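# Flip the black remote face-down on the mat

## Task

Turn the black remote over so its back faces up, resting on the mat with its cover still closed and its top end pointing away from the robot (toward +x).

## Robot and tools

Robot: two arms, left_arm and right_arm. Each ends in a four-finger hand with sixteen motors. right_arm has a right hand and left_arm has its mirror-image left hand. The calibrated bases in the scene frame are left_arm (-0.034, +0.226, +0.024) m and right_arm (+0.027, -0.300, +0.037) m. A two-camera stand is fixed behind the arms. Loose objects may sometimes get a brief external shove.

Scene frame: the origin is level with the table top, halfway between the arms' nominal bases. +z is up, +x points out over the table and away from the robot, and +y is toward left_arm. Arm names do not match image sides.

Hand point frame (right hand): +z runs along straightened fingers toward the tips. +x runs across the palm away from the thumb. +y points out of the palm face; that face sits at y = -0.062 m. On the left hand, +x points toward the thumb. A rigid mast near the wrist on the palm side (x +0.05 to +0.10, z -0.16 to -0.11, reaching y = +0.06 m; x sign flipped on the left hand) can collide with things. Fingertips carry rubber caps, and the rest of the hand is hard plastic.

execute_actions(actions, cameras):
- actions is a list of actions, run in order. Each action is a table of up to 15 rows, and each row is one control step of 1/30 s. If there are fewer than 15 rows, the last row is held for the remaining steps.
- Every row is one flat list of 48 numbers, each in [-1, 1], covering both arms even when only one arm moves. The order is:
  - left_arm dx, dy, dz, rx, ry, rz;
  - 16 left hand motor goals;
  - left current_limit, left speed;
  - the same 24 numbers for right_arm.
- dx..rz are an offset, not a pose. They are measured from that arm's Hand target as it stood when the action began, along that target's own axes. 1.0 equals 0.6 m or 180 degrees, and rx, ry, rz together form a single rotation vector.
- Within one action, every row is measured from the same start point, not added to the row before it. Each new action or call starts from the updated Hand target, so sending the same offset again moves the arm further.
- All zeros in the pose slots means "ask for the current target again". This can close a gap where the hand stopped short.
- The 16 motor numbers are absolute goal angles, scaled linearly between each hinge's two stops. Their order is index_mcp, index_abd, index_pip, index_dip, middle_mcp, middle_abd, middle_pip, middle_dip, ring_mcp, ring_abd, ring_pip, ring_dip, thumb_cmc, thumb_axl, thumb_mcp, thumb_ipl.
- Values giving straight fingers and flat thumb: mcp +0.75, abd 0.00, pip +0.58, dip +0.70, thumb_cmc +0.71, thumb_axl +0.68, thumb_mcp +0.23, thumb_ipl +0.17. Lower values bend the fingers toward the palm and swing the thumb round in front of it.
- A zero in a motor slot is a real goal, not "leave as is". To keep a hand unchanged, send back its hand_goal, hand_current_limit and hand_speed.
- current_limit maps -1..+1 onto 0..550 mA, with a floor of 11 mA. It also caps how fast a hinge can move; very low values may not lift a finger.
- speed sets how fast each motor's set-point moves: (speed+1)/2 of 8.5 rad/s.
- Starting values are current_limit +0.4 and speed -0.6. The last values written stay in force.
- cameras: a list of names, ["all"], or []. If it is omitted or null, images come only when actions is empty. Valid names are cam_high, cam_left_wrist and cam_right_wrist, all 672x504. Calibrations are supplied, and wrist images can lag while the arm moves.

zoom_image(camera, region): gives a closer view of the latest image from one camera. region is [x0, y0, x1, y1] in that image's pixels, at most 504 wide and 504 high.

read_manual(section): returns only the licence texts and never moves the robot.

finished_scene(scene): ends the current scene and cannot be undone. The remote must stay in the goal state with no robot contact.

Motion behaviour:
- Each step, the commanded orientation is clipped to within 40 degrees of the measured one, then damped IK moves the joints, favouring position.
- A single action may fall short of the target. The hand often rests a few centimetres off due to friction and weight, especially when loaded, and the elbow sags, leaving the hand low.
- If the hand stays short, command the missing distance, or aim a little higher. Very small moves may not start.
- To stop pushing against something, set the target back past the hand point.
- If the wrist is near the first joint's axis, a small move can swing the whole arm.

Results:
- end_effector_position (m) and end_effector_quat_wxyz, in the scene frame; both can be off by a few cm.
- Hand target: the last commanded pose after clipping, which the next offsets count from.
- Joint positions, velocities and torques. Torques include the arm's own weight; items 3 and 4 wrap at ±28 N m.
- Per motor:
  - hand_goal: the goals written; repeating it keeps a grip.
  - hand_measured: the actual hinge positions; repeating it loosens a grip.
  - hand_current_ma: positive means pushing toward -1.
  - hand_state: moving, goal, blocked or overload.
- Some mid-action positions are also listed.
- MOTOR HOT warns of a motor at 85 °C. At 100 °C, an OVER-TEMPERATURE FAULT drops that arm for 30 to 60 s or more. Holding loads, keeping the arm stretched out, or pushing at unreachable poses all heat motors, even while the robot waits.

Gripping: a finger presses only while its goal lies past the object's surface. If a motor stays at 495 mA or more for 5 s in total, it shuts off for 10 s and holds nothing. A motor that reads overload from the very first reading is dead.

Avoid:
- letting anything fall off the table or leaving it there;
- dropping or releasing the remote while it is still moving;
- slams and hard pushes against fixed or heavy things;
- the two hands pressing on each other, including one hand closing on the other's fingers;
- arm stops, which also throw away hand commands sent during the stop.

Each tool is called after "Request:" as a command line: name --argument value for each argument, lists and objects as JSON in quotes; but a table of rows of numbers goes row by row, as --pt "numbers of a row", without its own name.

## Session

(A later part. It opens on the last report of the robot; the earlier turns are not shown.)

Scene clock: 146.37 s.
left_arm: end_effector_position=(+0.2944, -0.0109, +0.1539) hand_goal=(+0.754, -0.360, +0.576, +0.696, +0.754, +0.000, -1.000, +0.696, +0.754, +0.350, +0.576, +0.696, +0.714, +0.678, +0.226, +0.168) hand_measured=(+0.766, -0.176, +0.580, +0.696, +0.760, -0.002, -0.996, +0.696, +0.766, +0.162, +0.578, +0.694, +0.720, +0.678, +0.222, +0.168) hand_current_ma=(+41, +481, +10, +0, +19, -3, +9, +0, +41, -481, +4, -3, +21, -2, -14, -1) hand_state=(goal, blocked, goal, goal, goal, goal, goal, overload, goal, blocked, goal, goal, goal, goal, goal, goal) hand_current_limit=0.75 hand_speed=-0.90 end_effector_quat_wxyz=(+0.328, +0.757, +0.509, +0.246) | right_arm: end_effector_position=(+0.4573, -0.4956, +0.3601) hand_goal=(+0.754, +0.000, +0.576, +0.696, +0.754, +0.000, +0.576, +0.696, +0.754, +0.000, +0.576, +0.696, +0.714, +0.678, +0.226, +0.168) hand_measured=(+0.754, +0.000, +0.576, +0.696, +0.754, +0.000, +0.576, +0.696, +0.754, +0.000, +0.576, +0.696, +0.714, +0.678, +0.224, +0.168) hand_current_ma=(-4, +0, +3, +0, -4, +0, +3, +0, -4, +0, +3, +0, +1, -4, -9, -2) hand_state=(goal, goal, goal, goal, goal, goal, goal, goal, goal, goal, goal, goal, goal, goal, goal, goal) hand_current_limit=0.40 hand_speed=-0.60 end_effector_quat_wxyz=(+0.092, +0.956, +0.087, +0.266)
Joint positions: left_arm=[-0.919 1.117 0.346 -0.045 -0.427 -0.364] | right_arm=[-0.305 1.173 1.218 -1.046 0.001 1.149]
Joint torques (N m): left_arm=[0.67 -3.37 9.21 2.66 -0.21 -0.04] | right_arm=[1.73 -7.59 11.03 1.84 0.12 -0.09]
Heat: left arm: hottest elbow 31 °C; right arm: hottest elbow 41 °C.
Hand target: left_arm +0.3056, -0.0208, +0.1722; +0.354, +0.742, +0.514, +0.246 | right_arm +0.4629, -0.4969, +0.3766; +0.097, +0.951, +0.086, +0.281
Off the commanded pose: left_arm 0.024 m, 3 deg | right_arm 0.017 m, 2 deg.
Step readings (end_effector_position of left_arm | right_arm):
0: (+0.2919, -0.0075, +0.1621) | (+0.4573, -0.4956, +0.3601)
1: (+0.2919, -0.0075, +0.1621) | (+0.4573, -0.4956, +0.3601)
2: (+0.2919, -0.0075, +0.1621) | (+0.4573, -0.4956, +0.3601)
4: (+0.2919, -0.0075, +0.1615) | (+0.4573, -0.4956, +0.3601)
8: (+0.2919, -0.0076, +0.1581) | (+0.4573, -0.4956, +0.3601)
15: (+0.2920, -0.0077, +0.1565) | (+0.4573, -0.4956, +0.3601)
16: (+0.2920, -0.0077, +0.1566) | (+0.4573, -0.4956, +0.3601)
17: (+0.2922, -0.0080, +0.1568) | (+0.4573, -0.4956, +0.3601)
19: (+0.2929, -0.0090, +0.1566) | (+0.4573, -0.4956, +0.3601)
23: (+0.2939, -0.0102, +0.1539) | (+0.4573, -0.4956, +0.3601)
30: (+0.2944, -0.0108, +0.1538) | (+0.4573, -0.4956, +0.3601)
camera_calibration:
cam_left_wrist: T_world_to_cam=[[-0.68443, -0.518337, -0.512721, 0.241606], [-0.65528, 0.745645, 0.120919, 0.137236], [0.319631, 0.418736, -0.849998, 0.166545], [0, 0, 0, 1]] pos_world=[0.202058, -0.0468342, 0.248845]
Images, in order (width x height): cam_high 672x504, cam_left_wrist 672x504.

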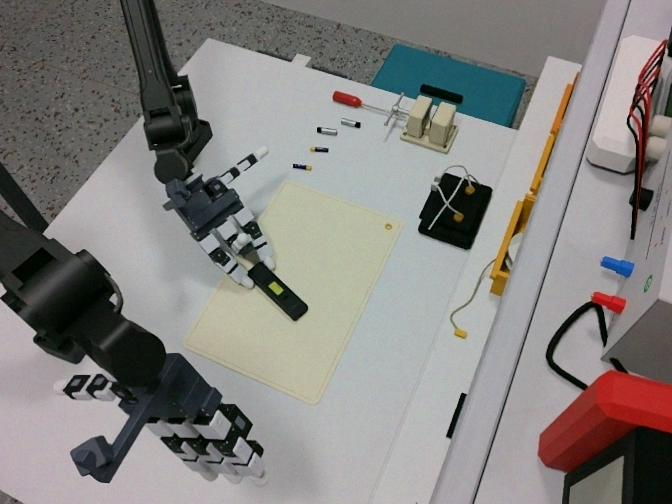

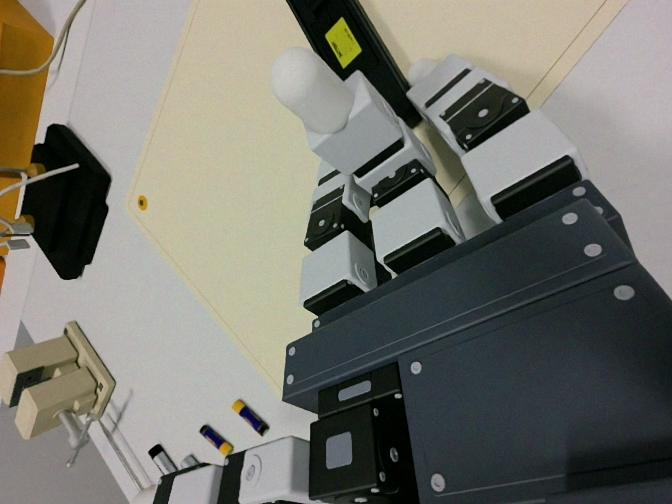

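Request:
execute_actions --actions '[[[0,-0.0078,0.0063,0,0,0,0.754,-0.33,0.576,0.696,0.754,0,-1,0.696,0.754,0.32,0.576,0.696,0.714,0.678,0.226,0.168,0.6,-0.9,0,0,0,0,0,0,0.754,0,0.576,0.696,0.754,0,0.576,0.696,0.754,0,0.576,0.696,0.714,0.678,0.226,0.168,0.4,-0.6]],[[0,-0.0025,0.002,0,0,0,0.754,-0.30,0.576,0.696,0.754,0,-1,0.696,0.754,0.29,0.576,0.696,0.714,0.678,0.226,0.168,0.5,-0.9,0,0,0,0,0,0,0.754,0,0.576,0.696,0.754,0,0.576,0.696,0.754,0,0.576,0.696,0.714,0.678,0.226,0.168,0.4,-0.6]]]' --cameras '["cam_left_wrist","cam_high"]'

Request:
zoom_image --camera "cam_high" --region '[230, 240, 350, 340]'

Scene clock: 148.70 s.
left_arm: end_effector_position=(+0.2969, -0.0142, +0.1519) hand_goal=(+0.754, -0.300, +0.576, +0.696, +0.754, +0.000, -1.000, +0.696, +0.754, +0.290, +0.576, +0.696, +0.714, +0.678, +0.226, +0.168) hand_measured=(+0.766, -0.176, +0.580, +0.696, +0.760, -0.002, -0.996, +0.696, +0.766, +0.162, +0.578, +0.696, +0.720, +0.678, +0.222, +0.168) hand_current_ma=(+41, +413, +10, +0, +19, -3, +9, +0, +41, -412, +5, -2, +21, -2, -14, -1) hand_state=(goal, blocked, goal, goal, goal, goal, goal, overload, goal, blocked, goal, goal, goal, goal, goal, goal) hand_current_limit=0.50 hand_speed=-0.90 end_effector_quat_wxyz=(+0.334, +0.754, +0.509, +0.246) | right_arm: end_effector_position=(+0.4573, -0.4956, +0.3601) hand_goal=(+0.754, +0.000, +0.576, +0.696, +0.754, +0.000, +0.576, +0.696, +0.754, +0.000, +0.576, +0.696, +0.714, +0.678, +0.226, +0.168) hand_measured=(+0.754, +0.000, +0.576, +0.696, +0.754, +0.000, +0.576, +0.696, +0.754, +0.000, +0.576, +0.696, +0.714, +0.678, +0.224, +0.168) hand_current_ma=(-4, +0, +3, +0, -4, +0, +3, +0, -4, +0, +3, +0, +1, -4, -9, -2) hand_state=(goal, goal, goal, goal, goal, goal, goal, goal, goal, goal, goal, goal, goal, goal, goal, goal) hand_current_limit=0.40 hand_speed=-0.60 end_effector_quat_wxyz=(+0.092, +0.956, +0.087, +0.266)
Joint positions: left_arm=[-0.919 1.144 0.346 -0.005 -0.427 -0.364] | right_arm=[-0.305 1.173 1.218 -1.046 0.001 1.149]
Joint torques (N m): left_arm=[0.73 -2.9 8.32 2.81 -0.2 -0.02] | right_arm=[1.73 -6.95 10.89 1.85 0.1 -0.1]
Heat: left arm: hottest elbow 31 °C; right arm: hottest elbow 41 °C.
Hand target: left_arm +0.3056, -0.0208, +0.1642; +0.354, +0.742, +0.514, +0.246 | right_arm +0.4629, -0.4969, +0.3766; +0.097, +0.951, +0.086, +0.281
Off the commanded pose: left_arm 0.016 m, 3 deg | right_arm 0.017 m, 2 deg.
Step readings (end_effector_position of left_arm | right_arm):
0: (+0.2944, -0.0109, +0.1539) | (+0.4573, -0.4956, +0.3601)
1: (+0.2945, -0.0109, +0.1539) | (+0.4573, -0.4956, +0.3601)
2: (+0.2946, -0.0111, +0.1540) | (+0.4573, -0.4956, +0.3601)
4: (+0.2952, -0.0119, +0.1537) | (+0.4573, -0.4956, +0.3601)
8: (+0.2960, -0.0129, +0.1523) | (+0.4573, -0.4956, +0.3601)
15: (+0.2963, -0.0133, +0.1522) | (+0.4573, -0.4956, +0.3601)
16: (+0.2963, -0.0134, +0.1523) | (+0.4573, -0.4956, +0.3601)
17: (+0.2964, -0.0134, +0.1523) | (+0.4573, -0.4956, +0.3601)
19: (+0.2965, -0.0137, +0.1521) | (+0.4573, -0.4956, +0.3601)
23: (+0.2968, -0.0140, +0.1520) | (+0.4573, -0.4956, +0.3601)
30: (+0.2969, -0.0142, +0.1520) | (+0.4573, -0.4956, +0.3601)
camera_calibration:
cam_left_wrist: T_world_to_cam=[[-0.680326, -0.52379, -0.51264, 0.239279], [-0.656172, 0.74689, 0.107674, 0.143872], [0.326487, 0.409633, -0.851825, 0.163627], [0, 0, 0, 1]] pos_world=[0.203771, -0.0491518, 0.246554]
Images, in order (width x height): cam_high 672x504, cam_left_wrist 672x504.

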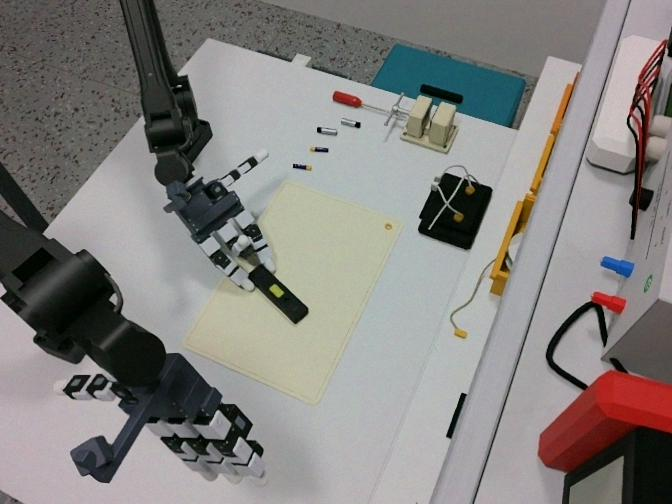

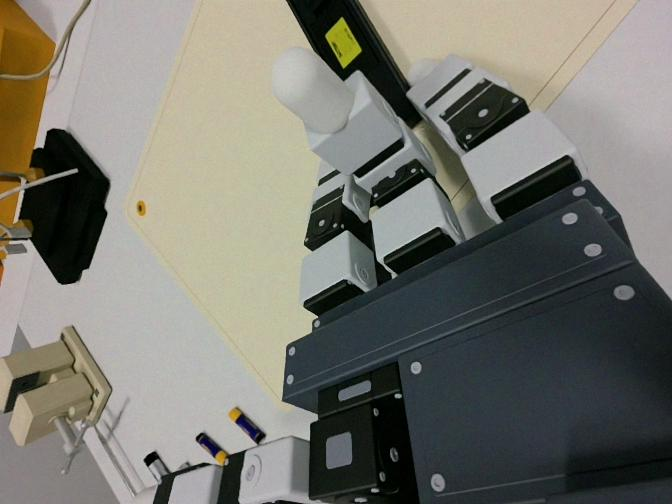

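Scaled by 4.200.

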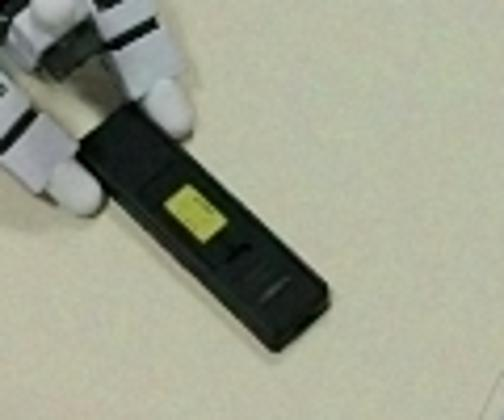

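Request:
execute_actions --actions '[[[0,-0.0078,0.0063,0,0,0,0.754,-0.27,0.576,0.696,0.754,0,-1,0.696,0.754,0.26,0.576,0.696,0.714,0.678,0.226,0.168,0.4,-0.9,0,0,0,0,0,0,0.754,0,0.576,0.696,0.754,0,0.576,0.696,0.754,0,0.576,0.696,0.714,0.678,0.226,0.168,0.4,-0.6]],[[0,-0.0078,0.0063,0,0,0,0.754,-0.24,0.576,0.696,0.754,0,-1,0.696,0.754,0.23,0.576,0.696,0.714,0.678,0.226,0.168,0.3,-0.9,0,0,0,0,0,0,0.754,0,0.576,0.696,0.754,0,0.576,0.696,0.754,0,0.576,0.696,0.714,0.678,0.226,0.168,0.4,-0.6]]]' --cameras '["cam_left_wrist","cam_high"]'

Request:
zoom_image --camera "cam_high" --region '[230, 240, 350, 340]'

Scene clock: 150.53 s.
left_arm: end_effector_position=(+0.3007, -0.0191, +0.1495) hand_goal=(+0.754, -0.240, +0.576, +0.696, +0.754, +0.000, -1.000, +0.696, +0.754, +0.230, +0.576, +0.696, +0.714, +0.678, +0.226, +0.168) hand_measured=(+0.766, -0.174, +0.580, +0.696, +0.760, -0.002, -0.996, +0.696, +0.760, +0.162, +0.578, +0.696, +0.720, +0.678, +0.222, +0.168) hand_current_ma=(+41, +235, +10, +0, +19, -3, +9, +0, +22, -241, +5, -2, +21, -2, -14, -1) hand_state=(goal, blocked, goal, goal, goal, goal, goal, overload, goal, blocked, goal, goal, goal, goal, goal, goal) hand_current_limit=0.30 hand_speed=-0.90 end_effector_quat_wxyz=(+0.345, +0.749, +0.509, +0.247) | right_arm: end_effector_position=(+0.4573, -0.4956, +0.3601) hand_goal=(+0.754, +0.000, +0.576, +0.696, +0.754, +0.000, +0.576, +0.696, +0.754, +0.000, +0.576, +0.696, +0.714, +0.678, +0.226, +0.168) hand_measured=(+0.754, +0.000, +0.576, +0.696, +0.754, +0.000, +0.576, +0.696, +0.754, +0.000, +0.576, +0.696, +0.714, +0.678, +0.224, +0.168) hand_current_ma=(-4, +0, +3, +0, -4, +0, +3, +0, -4, +0, +3, +0, +1, -4, -9, -2) hand_state=(goal, goal, goal, goal, goal, goal, goal, goal, goal, goal, goal, goal, goal, goal, goal, goal) hand_current_limit=0.40 hand_speed=-0.60 end_effector_quat_wxyz=(+0.092, +0.956, +0.087, +0.266)
Joint positions: left_arm=[-0.919 1.185 0.346 0.059 -0.427 -0.365] | right_arm=[-0.305 1.173 1.218 -1.046 0.001 1.149]
Joint torques (N m): left_arm=[0.67 -3.25 7.08 2.84 -0.19 -0.03] | right_arm=[1.44 -7 11.04 1.74 0.12 -0.06]
Heat: left arm: hottest elbow 31 °C; right arm: hottest elbow 42 °C.
Hand target: left_arm +0.3056, -0.0208, +0.1521; +0.354, +0.742, +0.514, +0.246 | right_arm +0.4629, -0.4969, +0.3766; +0.097, +0.951, +0.086, +0.281
Off the commanded pose: left_arm 0.006 m, 1 deg | right_arm 0.017 m, 2 deg.
Step readings (end_effector_position of left_arm | right_arm):
0: (+0.2969, -0.0142, +0.1519) | (+0.4573, -0.4956, +0.3601)
1: (+0.2969, -0.0142, +0.1519) | (+0.4573, -0.4956, +0.3601)
2: (+0.2971, -0.0144, +0.1520) | (+0.4573, -0.4956, +0.3601)
4: (+0.2976, -0.0151, +0.1514) | (+0.4573, -0.4956, +0.3601)
8: (+0.2985, -0.0162, +0.1509) | (+0.4573, -0.4956, +0.3601)
15: (+0.2988, -0.0166, +0.1509) | (+0.4573, -0.4956, +0.3601)
16: (+0.2988, -0.0167, +0.1510) | (+0.4573, -0.4956, +0.3601)
17: (+0.2990, -0.0169, +0.1509) | (+0.4573, -0.4956, +0.3601)
19: (+0.2995, -0.0176, +0.1504) | (+0.4573, -0.4956, +0.3601)
23: (+0.3004, -0.0186, +0.1495) | (+0.4573, -0.4956, +0.3601)
30: (+0.3007, -0.0190, +0.1494) | (+0.4573, -0.4956, +0.3601)
camera_calibration:
cam_left_wrist: T_world_to_cam=[[-0.672971, -0.533888, -0.511931, 0.235506], [-0.657886, 0.748377, 0.0843641, 0.154313], [0.338076, 0.393567, -0.854874, 0.158885], [0, 0, 0, 1]] pos_world=[0.206294, -0.0522828, 0.243371]
Images, in order (width x height): cam_high 672x504, cam_left_wrist 672x504.

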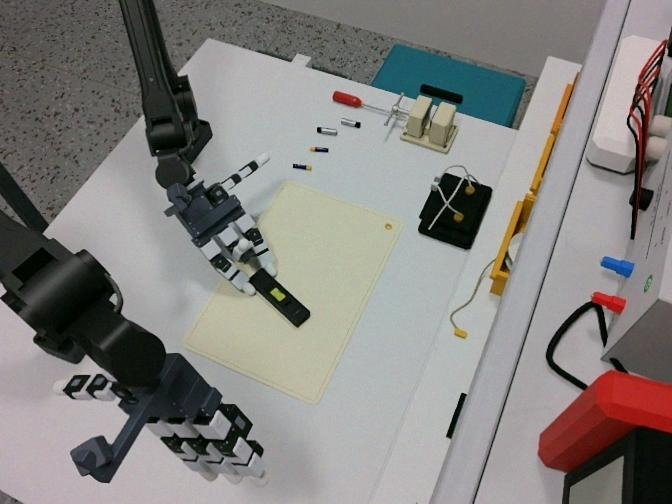

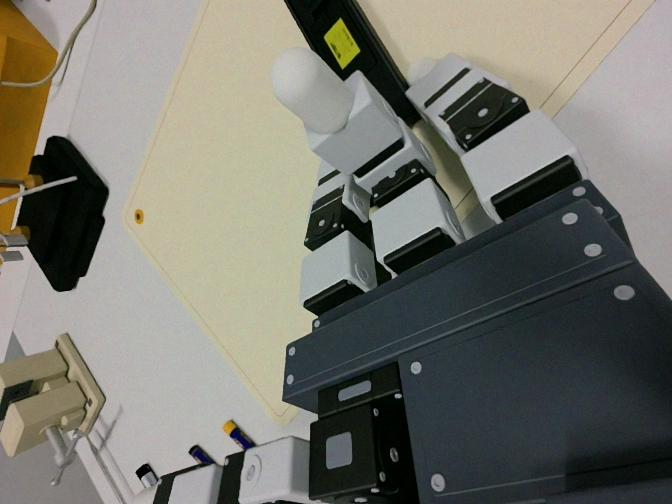

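Scaled by 4.200.

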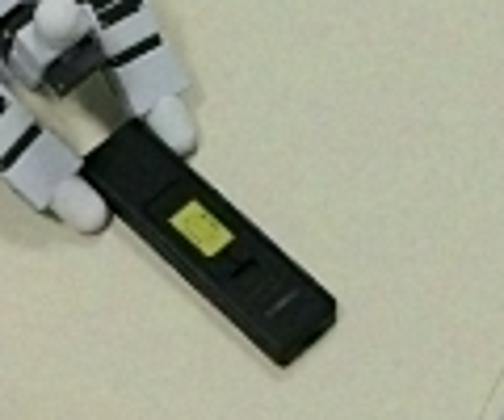

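Request:
execute_actions --actions '[[[-0.008,-0.0036,-0.0045,0,0.0302,-0.0245,0.754,-0.27,0.576,0.696,0.754,0,-1,0.696,0.754,0.26,0.576,0.696,0.714,0.678,0.226,0.168,0.4,-0.9,0,0,0,0,0,0,0.754,0,0.576,0.696,0.754,0,0.576,0.696,0.754,0,0.576,0.696,0.714,0.678,0.226,0.168,0.4,-0.6]],[[-0.008,-0.0026,-0.0032,0,0.0302,-0.0245,0.754,-0.27,0.576,0.696,0.754,0,-1,0.696,0.754,0.26,0.576,0.696,0.714,0.678,0.226,0.168,0.4,-0.9,0,0,0,0,0,0,0.754,0,0.576,0.696,0.754,0,0.576,0.696,0.754,0,0.576,0.696,0.714,0.678,0.226,0.168,0.4,-0.6]]]' --cameras '["cam_left_wrist","cam_high"]'

Request:
zoom_image --camera "cam_high" --region '[230, 240, 350, 340]'

Scene clock: 153.17 s.
left_arm: end_effector_position=(+0.2927, -0.0136, +0.1465) hand_goal=(+0.754, -0.270, +0.576, +0.696, +0.754, +0.000, -1.000, +0.696, +0.754, +0.260, +0.576, +0.696, +0.714, +0.678, +0.226, +0.168) hand_measured=(+0.752, -0.174, +0.574, +0.696, +0.760, -0.002, -0.996, +0.696, +0.748, +0.164, +0.570, +0.694, +0.720, +0.678, +0.222, +0.168) hand_current_ma=(-3, +356, -6, -2, +19, -3, +9, +0, -21, -351, -16, -5, +21, -2, -14, -1) hand_state=(goal, blocked, goal, goal, goal, goal, goal, overload, goal, blocked, goal, goal, goal, goal, goal, goal) hand_current_limit=0.40 hand_speed=-0.90 end_effector_quat_wxyz=(+0.317, +0.675, +0.600, +0.291) | right_arm: end_effector_position=(+0.4573, -0.4956, +0.3601) hand_goal=(+0.754, +0.000, +0.576, +0.696, +0.754, +0.000, +0.576, +0.696, +0.754, +0.000, +0.576, +0.696, +0.714, +0.678, +0.226, +0.168) hand_measured=(+0.754, +0.000, +0.576, +0.696, +0.754, +0.000, +0.576, +0.696, +0.754, +0.000, +0.576, +0.696, +0.714, +0.678, +0.224, +0.168) hand_current_ma=(-4, +0, +3, +0, -4, +0, +3, +0, -4, +0, +3, +0, +1, -4, -9, -2) hand_state=(goal, goal, goal, goal, goal, goal, goal, goal, goal, goal, goal, goal, goal, goal, goal, goal) hand_current_limit=0.40 hand_speed=-0.60 end_effector_quat_wxyz=(+0.092, +0.956, +0.087, +0.266)
Joint positions: left_arm=[-1.052 1.294 0.441 -0.098 -0.687 -0.71] | right_arm=[-0.305 1.173 1.218 -1.046 0.001 1.149]
Joint torques (N m): left_arm=[-0.56 -3.9 8.83 0.84 -0.46 0.05] | right_arm=[1.03 -7.65 11.06 1.85 0.13 -0.08]
Heat: left arm: hottest elbow 31 °C; right arm: hottest elbow 42 °C.
Hand target: left_arm +0.2971, -0.0282, +0.1521; +0.321, +0.673, +0.601, +0.287 | right_arm +0.4629, -0.4969, +0.3766; +0.097, +0.951, +0.086, +0.281
Off the commanded pose: left_arm 0.016 m, 1 deg | right_arm 0.017 m, 2 deg.
Step readings (end_effector_position of left_arm | right_arm):
0: (+0.3007, -0.0191, +0.1495) | (+0.4573, -0.4956, +0.3601)
1: (+0.3009, -0.0186, +0.1495) | (+0.4573, -0.4956, +0.3601)
2: (+0.3016, -0.0158, +0.1501) | (+0.4573, -0.4956, +0.3601)
4: (+0.2996, -0.0128, +0.1497) | (+0.4573, -0.4956, +0.3601)
8: (+0.2947, -0.0128, +0.1461) | (+0.4573, -0.4956, +0.3601)
15: (+0.2951, -0.0113, +0.1462) | (+0.4573, -0.4956, +0.3601)
16: (+0.2952, -0.0108, +0.1464) | (+0.4573, -0.4956, +0.3601)
17: (+0.2950, -0.0103, +0.1474) | (+0.4573, -0.4956, +0.3601)
19: (+0.2936, -0.0119, +0.1483) | (+0.4573, -0.4956, +0.3601)
23: (+0.2917, -0.0160, +0.1470) | (+0.4573, -0.4956, +0.3601)
30: (+0.2925, -0.0149, +0.1468) | (+0.4573, -0.4956, +0.3601)
camera_calibration:
cam_left_wrist: T_world_to_cam=[[-0.508697, -0.69075, -0.513898, 0.181598], [-0.827384, 0.55726, 0.0699769, 0.1943], [0.238038, 0.460788, -0.854993, 0.1872], [0, 0, 0, 1]] pos_world=[0.208578, -0.0690967, 0.239781]
Images, in order (width x height): cam_high 672x504, cam_left_wrist 672x504.

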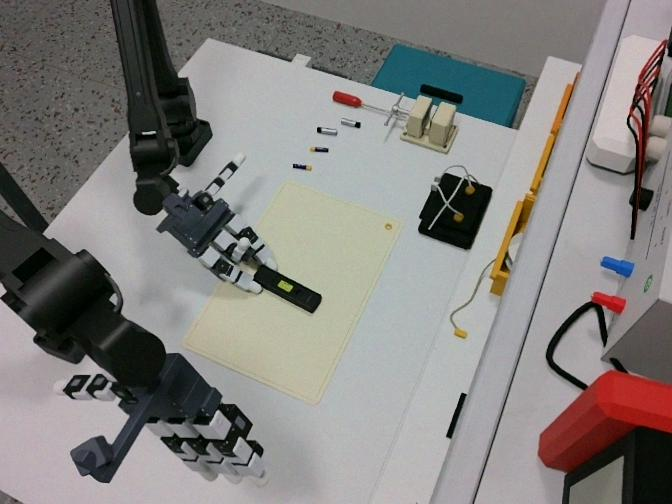

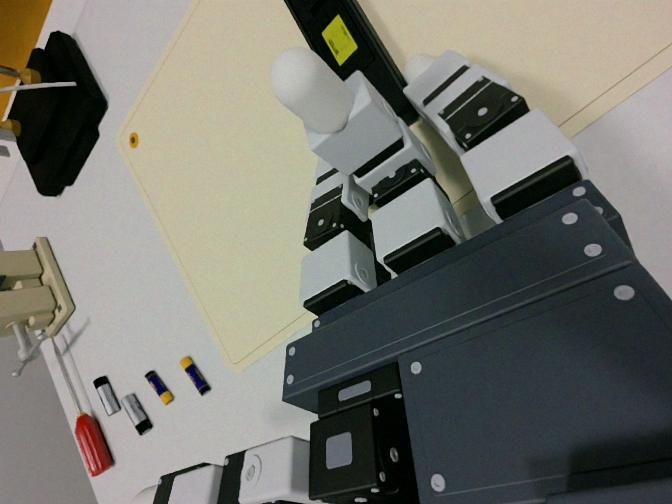

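Scaled by 4.200.

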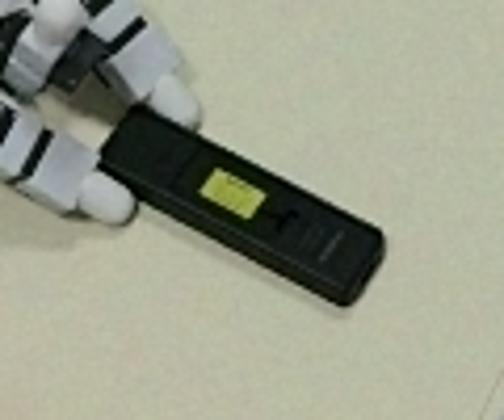

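Request:
execute_actions --actions '[[[0,0,0,0,0,0,0.754,-0.19,0.576,0.696,0.754,0,-1,0.696,0.754,0.18,0.576,0.696,0.714,0.678,0.226,0.168,0.4,-0.9,0,0,0,0,0,0,0.754,0,0.576,0.696,0.754,0,0.576,0.696,0.754,0,0.576,0.696,0.714,0.678,0.226,0.168,0.4,-0.6]],[[0,0,0,0,0,0,0.754,-0.12,0.576,0.696,0.754,0,-1,0.696,0.754,0.11,0.576,0.696,0.714,0.678,0.226,0.168,0.4,-0.9,0,0,0,0,0,0,0.754,0,0.576,0.696,0.754,0,0.576,0.696,0.754,0,0.576,0.696,0.714,0.678,0.226,0.168,0.4,-0.6]],[[0,0,0,0,0,0,0.754,0.04,0.576,0.696,0.754,0,-1,0.696,0.754,-0.04,0.576,0.696,0.714,0.678,0.226,0.168,0.4,-0.9,0,0,0,0,0,0,0.754,0,0.576,0.696,0.754,0,0.576,0.696,0.754,0,0.576,0.696,0.714,0.678,0.226,0.168,0.4,-0.6]]]' --cameras '["cam_left_wrist","cam_high"]'

Request:
zoom_image --camera "cam_high" --region '[230, 240, 350, 340]'

Scene clock: 157.20 s.
left_arm: end_effector_position=(+0.2928, -0.0135, +0.1465) hand_goal=(+0.754, +0.040, +0.576, +0.696, +0.754, +0.000, -1.000, +0.696, +0.754, -0.040, +0.576, +0.696, +0.714, +0.678, +0.226, +0.168) hand_measured=(+0.752, +0.016, +0.572, +0.694, +0.760, -0.002, -0.996, +0.696, +0.742, +0.012, +0.568, +0.692, +0.720, +0.678, +0.222, +0.168) hand_current_ma=(-9, -74, -8, -3, +19, -3, +9, +0, -42, +179, -23, -11, +21, -2, -14, -1) hand_state=(goal, blocked, goal, goal, goal, goal, goal, overload, goal, blocked, goal, goal, goal, goal, goal, goal) hand_current_limit=0.40 hand_speed=-0.90 end_effector_quat_wxyz=(+0.316, +0.674, +0.601, +0.292) | right_arm: end_effector_position=(+0.4573, -0.4956, +0.3601) hand_goal=(+0.754, +0.000, +0.576, +0.696, +0.754, +0.000, +0.576, +0.696, +0.754, +0.000, +0.576, +0.696, +0.714, +0.678, +0.226, +0.168) hand_measured=(+0.754, +0.000, +0.576, +0.696, +0.754, +0.000, +0.576, +0.696, +0.754, +0.000, +0.576, +0.696, +0.714, +0.678, +0.224, +0.168) hand_current_ma=(-4, +0, +3, +0, -4, +0, +3, +0, -4, +0, +3, +0, +1, -4, -9, -2) hand_state=(goal, goal, goal, goal, goal, goal, goal, goal, goal, goal, goal, goal, goal, goal, goal, goal) hand_current_limit=0.40 hand_speed=-0.60 end_effector_quat_wxyz=(+0.092, +0.956, +0.087, +0.266)
Joint positions: left_arm=[-1.053 1.297 0.443 -0.101 -0.691 -0.714] | right_arm=[-0.305 1.173 1.218 -1.046 0.001 1.149]
Joint torques (N m): left_arm=[-0.62 -3.96 8.81 0.85 -0.35 -0.01] | right_arm=[1.73 -7.18 11.1 1.7 0.11 -0.05]
Heat: left arm: hottest elbow 31 °C; right arm: hottest elbow 42 °C.
Hand target: left_arm +0.2971, -0.0281, +0.1521; +0.321, +0.673, +0.601, +0.287 | right_arm +0.4629, -0.4969, +0.3766; +0.097, +0.951, +0.086, +0.281
Off the commanded pose: left_arm 0.016 m, 1 deg | right_arm 0.017 m, 2 deg.
Step readings (end_effector_position of left_arm | right_arm):
0: (+0.2927, -0.0136, +0.1465) | (+0.4573, -0.4956, +0.3601)
1: (+0.2927, -0.0136, +0.1465) | (+0.4573, -0.4956, +0.3601)
2: (+0.2927, -0.0136, +0.1465) | (+0.4573, -0.4956, +0.3601)
4: (+0.2927, -0.0135, +0.1465) | (+0.4573, -0.4956, +0.3601)
8: (+0.2927, -0.0138, +0.1465) | (+0.4573, -0.4956, +0.3601)
15: (+0.2927, -0.0137, +0.1464) | (+0.4573, -0.4956, +0.3601)
16: (+0.2927, -0.0137, +0.1464) | (+0.4573, -0.4956, +0.3601)
17: (+0.2927, -0.0138, +0.1466) | (+0.4573, -0.4956, +0.3601)
19: (+0.2926, -0.0140, +0.1466) | (+0.4573, -0.4956, +0.3601)
23: (+0.2927, -0.0140, +0.1465) | (+0.4573, -0.4956, +0.3601)
30: (+0.2927, -0.0140, +0.1465) | (+0.4573, -0.4956, +0.3601)
31: (+0.2927, -0.0140, +0.1465) | (+0.4573, -0.4956, +0.3601)
32: (+0.2927, -0.0139, +0.1465) | (+0.4573, -0.4956, +0.3601)
34: (+0.2928, -0.0137, +0.1465) | (+0.4573, -0.4956, +0.3601)
38: (+0.2928, -0.0136, +0.1465) | (+0.4573, -0.4956, +0.3601)
45: (+0.2928, -0.0135, +0.1466) | (+0.4573, -0.4956, +0.3601)
camera_calibration:
cam_left_wrist: T_world_to_cam=[[-0.505533, -0.692087, -0.515221, 0.181009], [-0.829601, 0.553968, 0.0698658, 0.194902], [0.237063, 0.462747, -0.854205, 0.187353], [0, 0, 0, 1]] pos_world=[0.208782, -0.0693929, 0.239681]
Images, in order (width x height): cam_high 672x504, cam_left_wrist 672x504.

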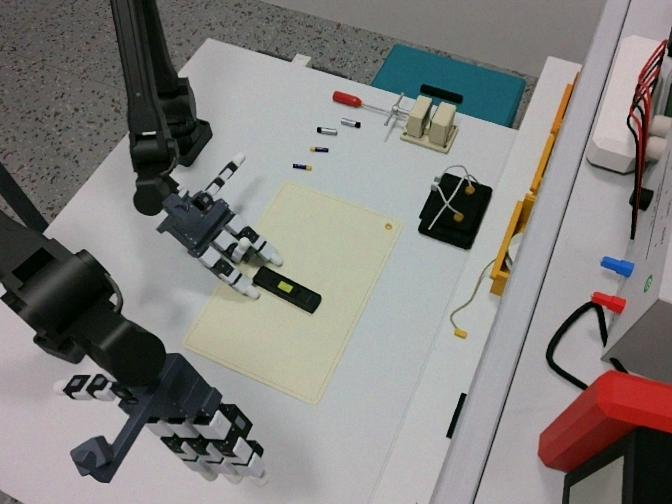

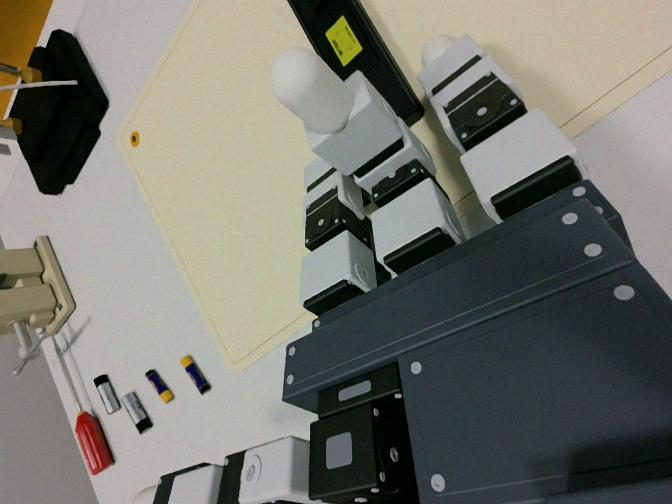

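Scaled by 4.200.

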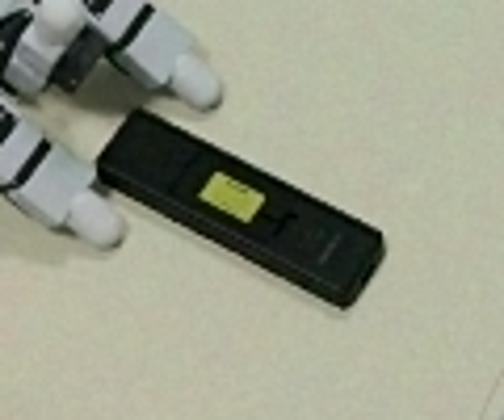

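Request:
execute_actions --actions '[[[0,0.015,-0.025,0,0,0,0.754,0.04,0.576,0.696,0.754,0,-1,0.696,0.754,-0.04,0.576,0.696,0.714,0.678,0.226,0.168,0.2,-0.9,0,0,0,0,0,0,0.754,0,0.576,0.696,0.754,0,0.576,0.696,0.754,0,0.576,0.696,0.714,0.678,0.226,0.168,0.4,-0.6]],[[0,0.025,-0.03,0,0,0,0.754,0.04,0.576,0.696,0.754,0,-1,0.696,0.754,-0.04,0.576,0.696,0.714,0.678,0.226,0.168,0.2,-0.9,0,0,0,0,0,0,0.754,0,0.576,0.696,0.754,0,0.576,0.696,0.754,0,0.576,0.696,0.714,0.678,0.226,0.168,0.4,-0.6]],[[0,0.03,-0.04,0,0,0,0.754,0.04,0.576,0.696,0.754,0,-1,0.696,0.754,-0.04,0.576,0.696,0.714,0.678,0.226,0.168,0.2,-0.9,0,0,0,0,0,0,0.754,0,0.576,0.696,0.754,0,0.576,0.696,0.754,0,0.576,0.696,0.714,0.678,0.226,0.168,0.4,-0.6]]]' --cameras '["cam_left_wrist","cam_high"]'

Request:
zoom_image --camera "cam_high" --region '[210, 230, 350, 350]'

Scene clock: 159.63 s.
left_arm: end_effector_position=(+0.2759, -0.0101, +0.1984) hand_goal=(+0.754, +0.040, +0.576, +0.696, +0.754, +0.000, -1.000, +0.696, +0.754, -0.040, +0.576, +0.696, +0.714, +0.678, +0.226, +0.168) hand_measured=(+0.758, +0.036, +0.576, +0.694, +0.760, -0.002, -0.996, +0.696, +0.760, -0.042, +0.576, +0.694, +0.720, +0.678, +0.222, +0.168) hand_current_ma=(+14, -9, -2, -3, +19, -3, +9, +0, +18, -3, -2, -8, +21, -2, -14, -1) hand_state=(goal, goal, goal, goal, goal, goal, goal, overload, goal, goal, goal, goal, goal, goal, goal, goal) hand_current_limit=0.20 hand_speed=-0.90 end_effector_quat_wxyz=(+0.299, +0.682, +0.599, +0.294) | right_arm: end_effector_position=(+0.4573, -0.4956, +0.3601) hand_goal=(+0.754, +0.000, +0.576, +0.696, +0.754, +0.000, +0.576, +0.696, +0.754, +0.000, +0.576, +0.696, +0.714, +0.678, +0.226, +0.168) hand_measured=(+0.754, +0.000, +0.576, +0.696, +0.754, +0.000, +0.576, +0.696, +0.754, +0.000, +0.576, +0.696, +0.714, +0.678, +0.224, +0.168) hand_current_ma=(-4, +0, +3, +0, -4, +0, +3, +0, -4, +0, +3, +0, +1, -4, -9, -2) hand_state=(goal, goal, goal, goal, goal, goal, goal, goal, goal, goal, goal, goal, goal, goal, goal, goal) hand_current_limit=0.40 hand_speed=-0.60 end_effector_quat_wxyz=(+0.092, +0.956, +0.087, +0.266)
Joint positions: left_arm=[-1.1 1.113 0.513 -0.427 -0.711 -0.767] | right_arm=[-0.305 1.173 1.218 -1.046 0.001 1.149]
Joint torques (N m): left_arm=[-0.79 -4.6 10.97 0.92 -0.67 -0.04] | right_arm=[1.55 -7.53 11.21 1.7 0.11 -0.06]
Heat: left arm: hottest elbow 31 °C; right arm: hottest elbow 42 °C.
Hand target: left_arm +0.2793, -0.0262, +0.2206; +0.321, +0.673, +0.601, +0.287 | right_arm +0.4629, -0.4969, +0.3766; +0.097, +0.951, +0.086, +0.281
Off the commanded pose: left_arm 0.028 m, 3 deg | right_arm 0.017 m, 2 deg.
Step readings (end_effector_position of left_arm | right_arm):
0: (+0.2928, -0.0135, +0.1465) | (+0.4573, -0.4956, +0.3601)
1: (+0.2928, -0.0134, +0.1464) | (+0.4573, -0.4956, +0.3601)
2: (+0.2927, -0.0134, +0.1465) | (+0.4573, -0.4956, +0.3601)
4: (+0.2918, -0.0136, +0.1472) | (+0.4573, -0.4956, +0.3601)
8: (+0.2894, -0.0119, +0.1493) | (+0.4573, -0.4956, +0.3601)
15: (+0.2877, -0.0110, +0.1498) | (+0.4573, -0.4956, +0.3601)
16: (+0.2877, -0.0110, +0.1500) | (+0.4573, -0.4956, +0.3601)
17: (+0.2873, -0.0107, +0.1504) | (+0.4573, -0.4956, +0.3601)
19: (+0.2858, -0.0098, +0.1538) | (+0.4573, -0.4956, +0.3601)
23: (+0.2829, -0.0085, +0.1646) | (+0.4573, -0.4956, +0.3601)
30: (+0.2826, -0.0104, +0.1703) | (+0.4573, -0.4956, +0.3601)
31: (+0.2824, -0.0101, +0.1701) | (+0.4573, -0.4956, +0.3601)
32: (+0.2819, -0.0097, +0.1703) | (+0.4573, -0.4956, +0.3601)
34: (+0.2798, -0.0078, +0.1735) | (+0.4573, -0.4956, +0.3601)
38: (+0.2767, -0.0072, +0.1884) | (+0.4573, -0.4956, +0.3601)
45: (+0.2763, -0.0111, +0.1992) | (+0.4573, -0.4956, +0.3601)
camera_calibration:
cam_left_wrist: T_world_to_cam=[[-0.518832, -0.674375, -0.525387, 0.207392], [-0.826307, 0.553159, 0.105975, 0.167303], [0.219156, 0.489114, -0.844238, 0.23728], [0, 0, 0, 1]] pos_world=[0.193844, -0.0687422, 0.291552]
Images, in order (width x height): cam_high 672x504, cam_left_wrist 672x504.

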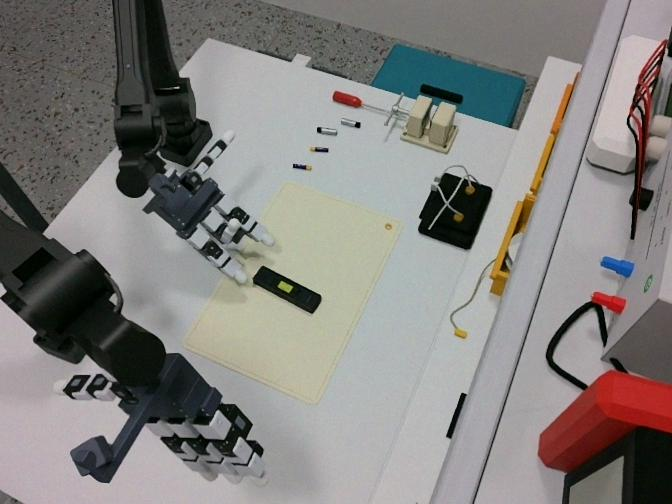

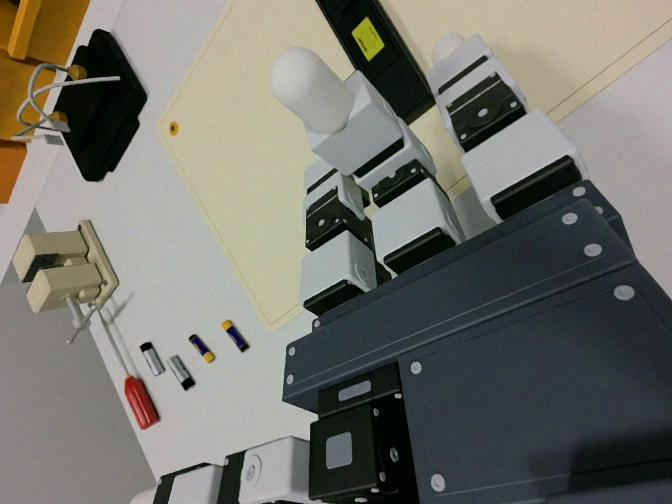

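Scaled by 3.600.

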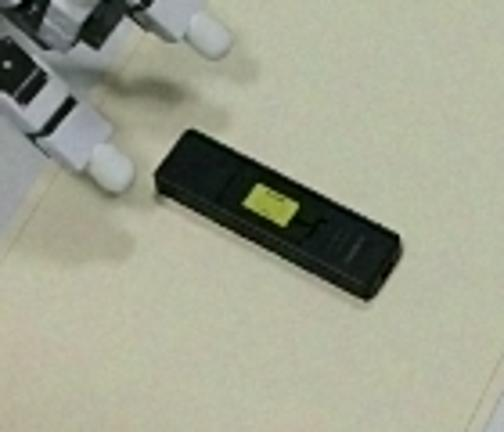

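Request:
finished_scene --scene 2

The scene is finished: the task was done.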